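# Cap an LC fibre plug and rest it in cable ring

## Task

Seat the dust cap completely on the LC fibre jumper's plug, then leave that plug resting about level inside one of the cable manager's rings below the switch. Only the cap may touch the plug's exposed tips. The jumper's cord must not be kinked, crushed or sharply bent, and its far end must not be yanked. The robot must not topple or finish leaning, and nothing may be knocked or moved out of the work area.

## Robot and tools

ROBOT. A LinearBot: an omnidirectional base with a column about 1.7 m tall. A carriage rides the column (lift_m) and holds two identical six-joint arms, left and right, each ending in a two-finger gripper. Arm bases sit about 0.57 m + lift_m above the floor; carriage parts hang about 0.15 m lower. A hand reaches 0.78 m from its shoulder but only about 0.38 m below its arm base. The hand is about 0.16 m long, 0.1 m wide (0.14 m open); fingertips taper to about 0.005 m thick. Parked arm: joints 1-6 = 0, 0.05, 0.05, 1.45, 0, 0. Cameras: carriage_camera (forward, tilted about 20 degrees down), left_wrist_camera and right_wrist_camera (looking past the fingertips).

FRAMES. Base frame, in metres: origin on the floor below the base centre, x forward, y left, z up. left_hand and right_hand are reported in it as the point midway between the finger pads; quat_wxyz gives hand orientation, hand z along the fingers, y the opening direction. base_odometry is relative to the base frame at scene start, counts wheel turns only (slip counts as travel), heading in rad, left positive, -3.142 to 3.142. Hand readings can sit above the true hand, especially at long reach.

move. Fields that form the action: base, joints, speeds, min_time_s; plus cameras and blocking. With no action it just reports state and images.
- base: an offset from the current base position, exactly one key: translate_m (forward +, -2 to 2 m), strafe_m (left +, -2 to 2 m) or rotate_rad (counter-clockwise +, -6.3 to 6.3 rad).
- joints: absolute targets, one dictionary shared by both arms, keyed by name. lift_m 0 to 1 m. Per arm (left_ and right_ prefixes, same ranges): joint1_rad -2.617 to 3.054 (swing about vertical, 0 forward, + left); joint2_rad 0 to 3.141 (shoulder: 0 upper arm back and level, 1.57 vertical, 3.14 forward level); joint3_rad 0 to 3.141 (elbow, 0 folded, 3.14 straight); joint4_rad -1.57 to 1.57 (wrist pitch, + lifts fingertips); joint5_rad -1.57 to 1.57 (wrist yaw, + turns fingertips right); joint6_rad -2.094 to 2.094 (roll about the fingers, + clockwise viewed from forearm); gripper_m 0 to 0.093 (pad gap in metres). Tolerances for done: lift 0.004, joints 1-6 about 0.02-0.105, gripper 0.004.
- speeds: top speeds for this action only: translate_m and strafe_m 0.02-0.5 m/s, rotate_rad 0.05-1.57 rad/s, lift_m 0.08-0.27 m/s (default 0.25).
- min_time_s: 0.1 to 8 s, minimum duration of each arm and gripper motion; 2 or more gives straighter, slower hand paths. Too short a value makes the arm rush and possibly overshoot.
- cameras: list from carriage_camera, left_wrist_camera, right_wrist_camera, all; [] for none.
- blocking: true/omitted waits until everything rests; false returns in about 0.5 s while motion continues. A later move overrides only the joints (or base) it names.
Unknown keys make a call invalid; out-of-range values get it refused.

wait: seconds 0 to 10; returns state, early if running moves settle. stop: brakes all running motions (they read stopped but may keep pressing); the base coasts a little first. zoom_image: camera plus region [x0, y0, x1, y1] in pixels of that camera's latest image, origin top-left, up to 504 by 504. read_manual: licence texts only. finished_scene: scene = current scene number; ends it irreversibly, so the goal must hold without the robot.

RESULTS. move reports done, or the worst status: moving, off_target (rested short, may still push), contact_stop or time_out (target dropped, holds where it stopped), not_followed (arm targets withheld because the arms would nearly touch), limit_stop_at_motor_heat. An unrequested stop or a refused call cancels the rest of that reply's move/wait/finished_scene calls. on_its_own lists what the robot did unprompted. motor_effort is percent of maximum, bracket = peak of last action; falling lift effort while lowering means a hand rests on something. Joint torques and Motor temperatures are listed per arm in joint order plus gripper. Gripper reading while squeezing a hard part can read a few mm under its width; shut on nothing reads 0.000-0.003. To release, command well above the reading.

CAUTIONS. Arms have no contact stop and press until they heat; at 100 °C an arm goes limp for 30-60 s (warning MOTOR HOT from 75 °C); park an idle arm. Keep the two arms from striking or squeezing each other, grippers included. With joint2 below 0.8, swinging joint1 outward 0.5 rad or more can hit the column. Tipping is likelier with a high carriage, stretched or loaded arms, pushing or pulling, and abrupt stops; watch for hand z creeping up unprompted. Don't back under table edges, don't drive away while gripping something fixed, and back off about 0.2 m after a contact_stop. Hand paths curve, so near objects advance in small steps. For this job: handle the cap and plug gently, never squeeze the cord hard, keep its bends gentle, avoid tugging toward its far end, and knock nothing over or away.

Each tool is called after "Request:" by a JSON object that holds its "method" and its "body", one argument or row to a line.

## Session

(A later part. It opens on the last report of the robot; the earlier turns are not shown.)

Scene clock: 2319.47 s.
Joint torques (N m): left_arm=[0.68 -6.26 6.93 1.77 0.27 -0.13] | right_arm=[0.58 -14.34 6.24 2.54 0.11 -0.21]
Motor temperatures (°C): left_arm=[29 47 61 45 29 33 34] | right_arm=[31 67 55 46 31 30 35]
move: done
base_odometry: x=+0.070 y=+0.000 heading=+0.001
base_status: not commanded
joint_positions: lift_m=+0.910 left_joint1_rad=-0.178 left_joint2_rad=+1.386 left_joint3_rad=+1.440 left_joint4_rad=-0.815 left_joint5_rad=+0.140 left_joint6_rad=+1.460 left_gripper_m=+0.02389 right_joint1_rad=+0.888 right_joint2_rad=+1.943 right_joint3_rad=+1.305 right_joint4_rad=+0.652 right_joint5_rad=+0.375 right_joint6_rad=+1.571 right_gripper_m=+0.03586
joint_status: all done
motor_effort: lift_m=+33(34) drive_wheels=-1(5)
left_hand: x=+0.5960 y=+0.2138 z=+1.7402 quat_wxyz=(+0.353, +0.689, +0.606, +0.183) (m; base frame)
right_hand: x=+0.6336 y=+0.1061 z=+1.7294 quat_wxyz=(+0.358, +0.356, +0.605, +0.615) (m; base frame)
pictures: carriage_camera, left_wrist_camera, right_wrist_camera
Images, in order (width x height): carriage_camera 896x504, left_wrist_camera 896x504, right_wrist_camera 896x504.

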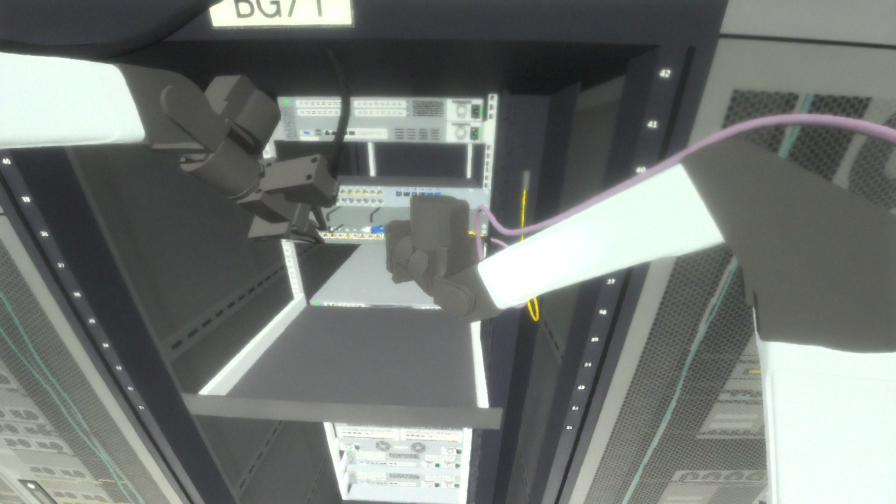

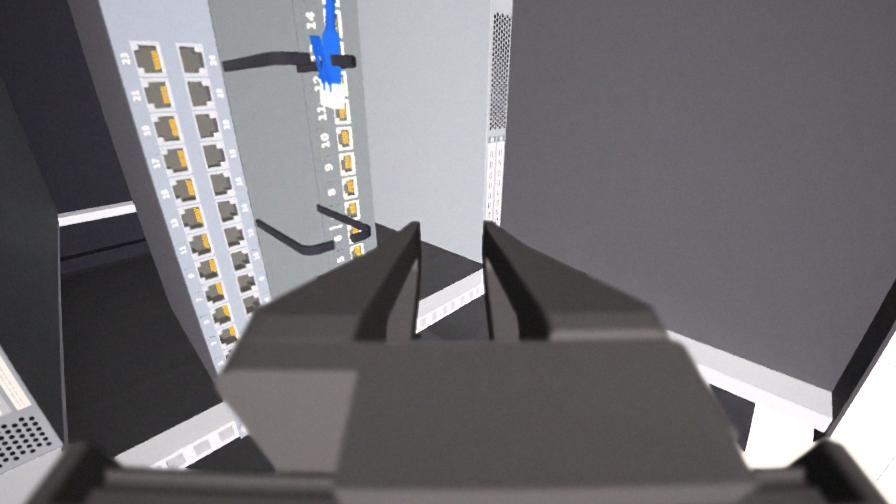

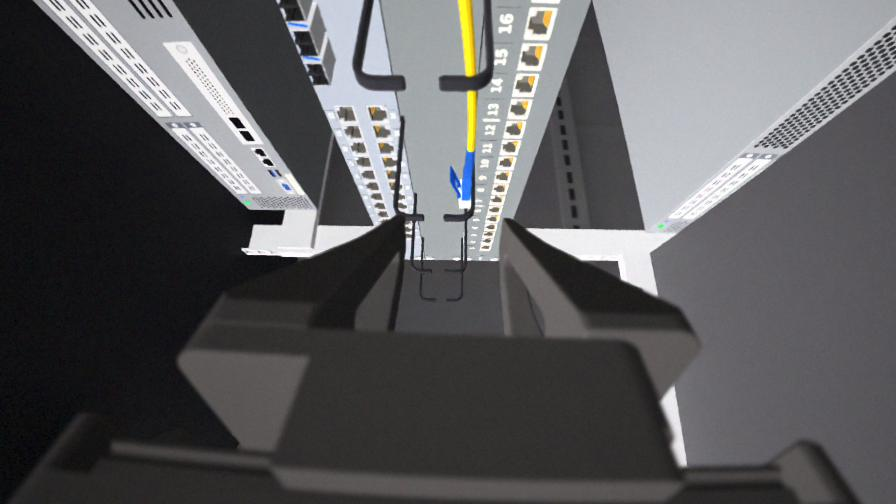

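Request:
{"method": "zoom_image", "body": {
  "camera": "carriage_camera",
  "region": [300, 150, 560, 340]
}}

Request:
{"method": "zoom_image", "body": {
  "camera": "right_wrist_camera",
  "region": [400, 0, 560, 230]
}}

Request:
{"method": "zoom_image", "body": {
  "camera": "left_wrist_camera",
  "region": [280, 0, 380, 120]
}}

Scaled by 1.938 from the camera's 896x504 image, which has a finer 1280x720 frame.

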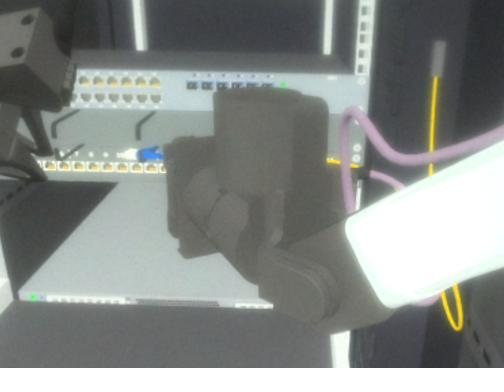

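Scaled by 2.191 from the camera's 896x504 image, which has a finer 1280x720 frame.

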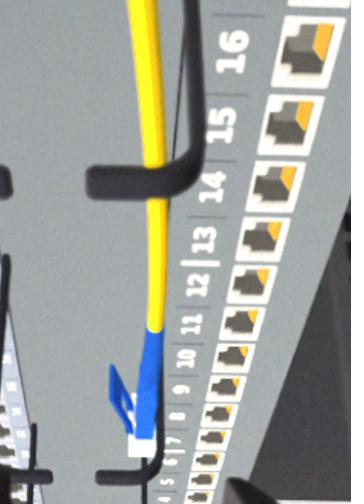

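Scaled by 4.200 from the camera's 896x504 image, which has a finer 1280x720 frame.

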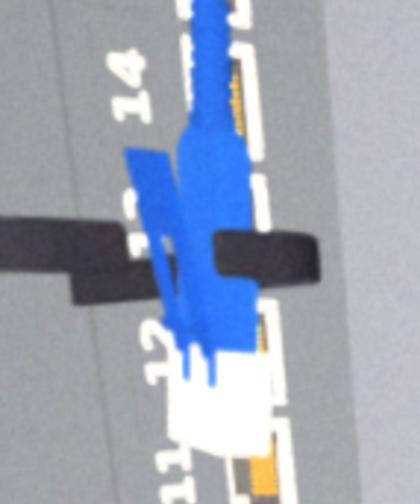

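Request:
{"method": "finished_scene", "body": {
  "scene": 1
}}

The scene is finished: the task was done.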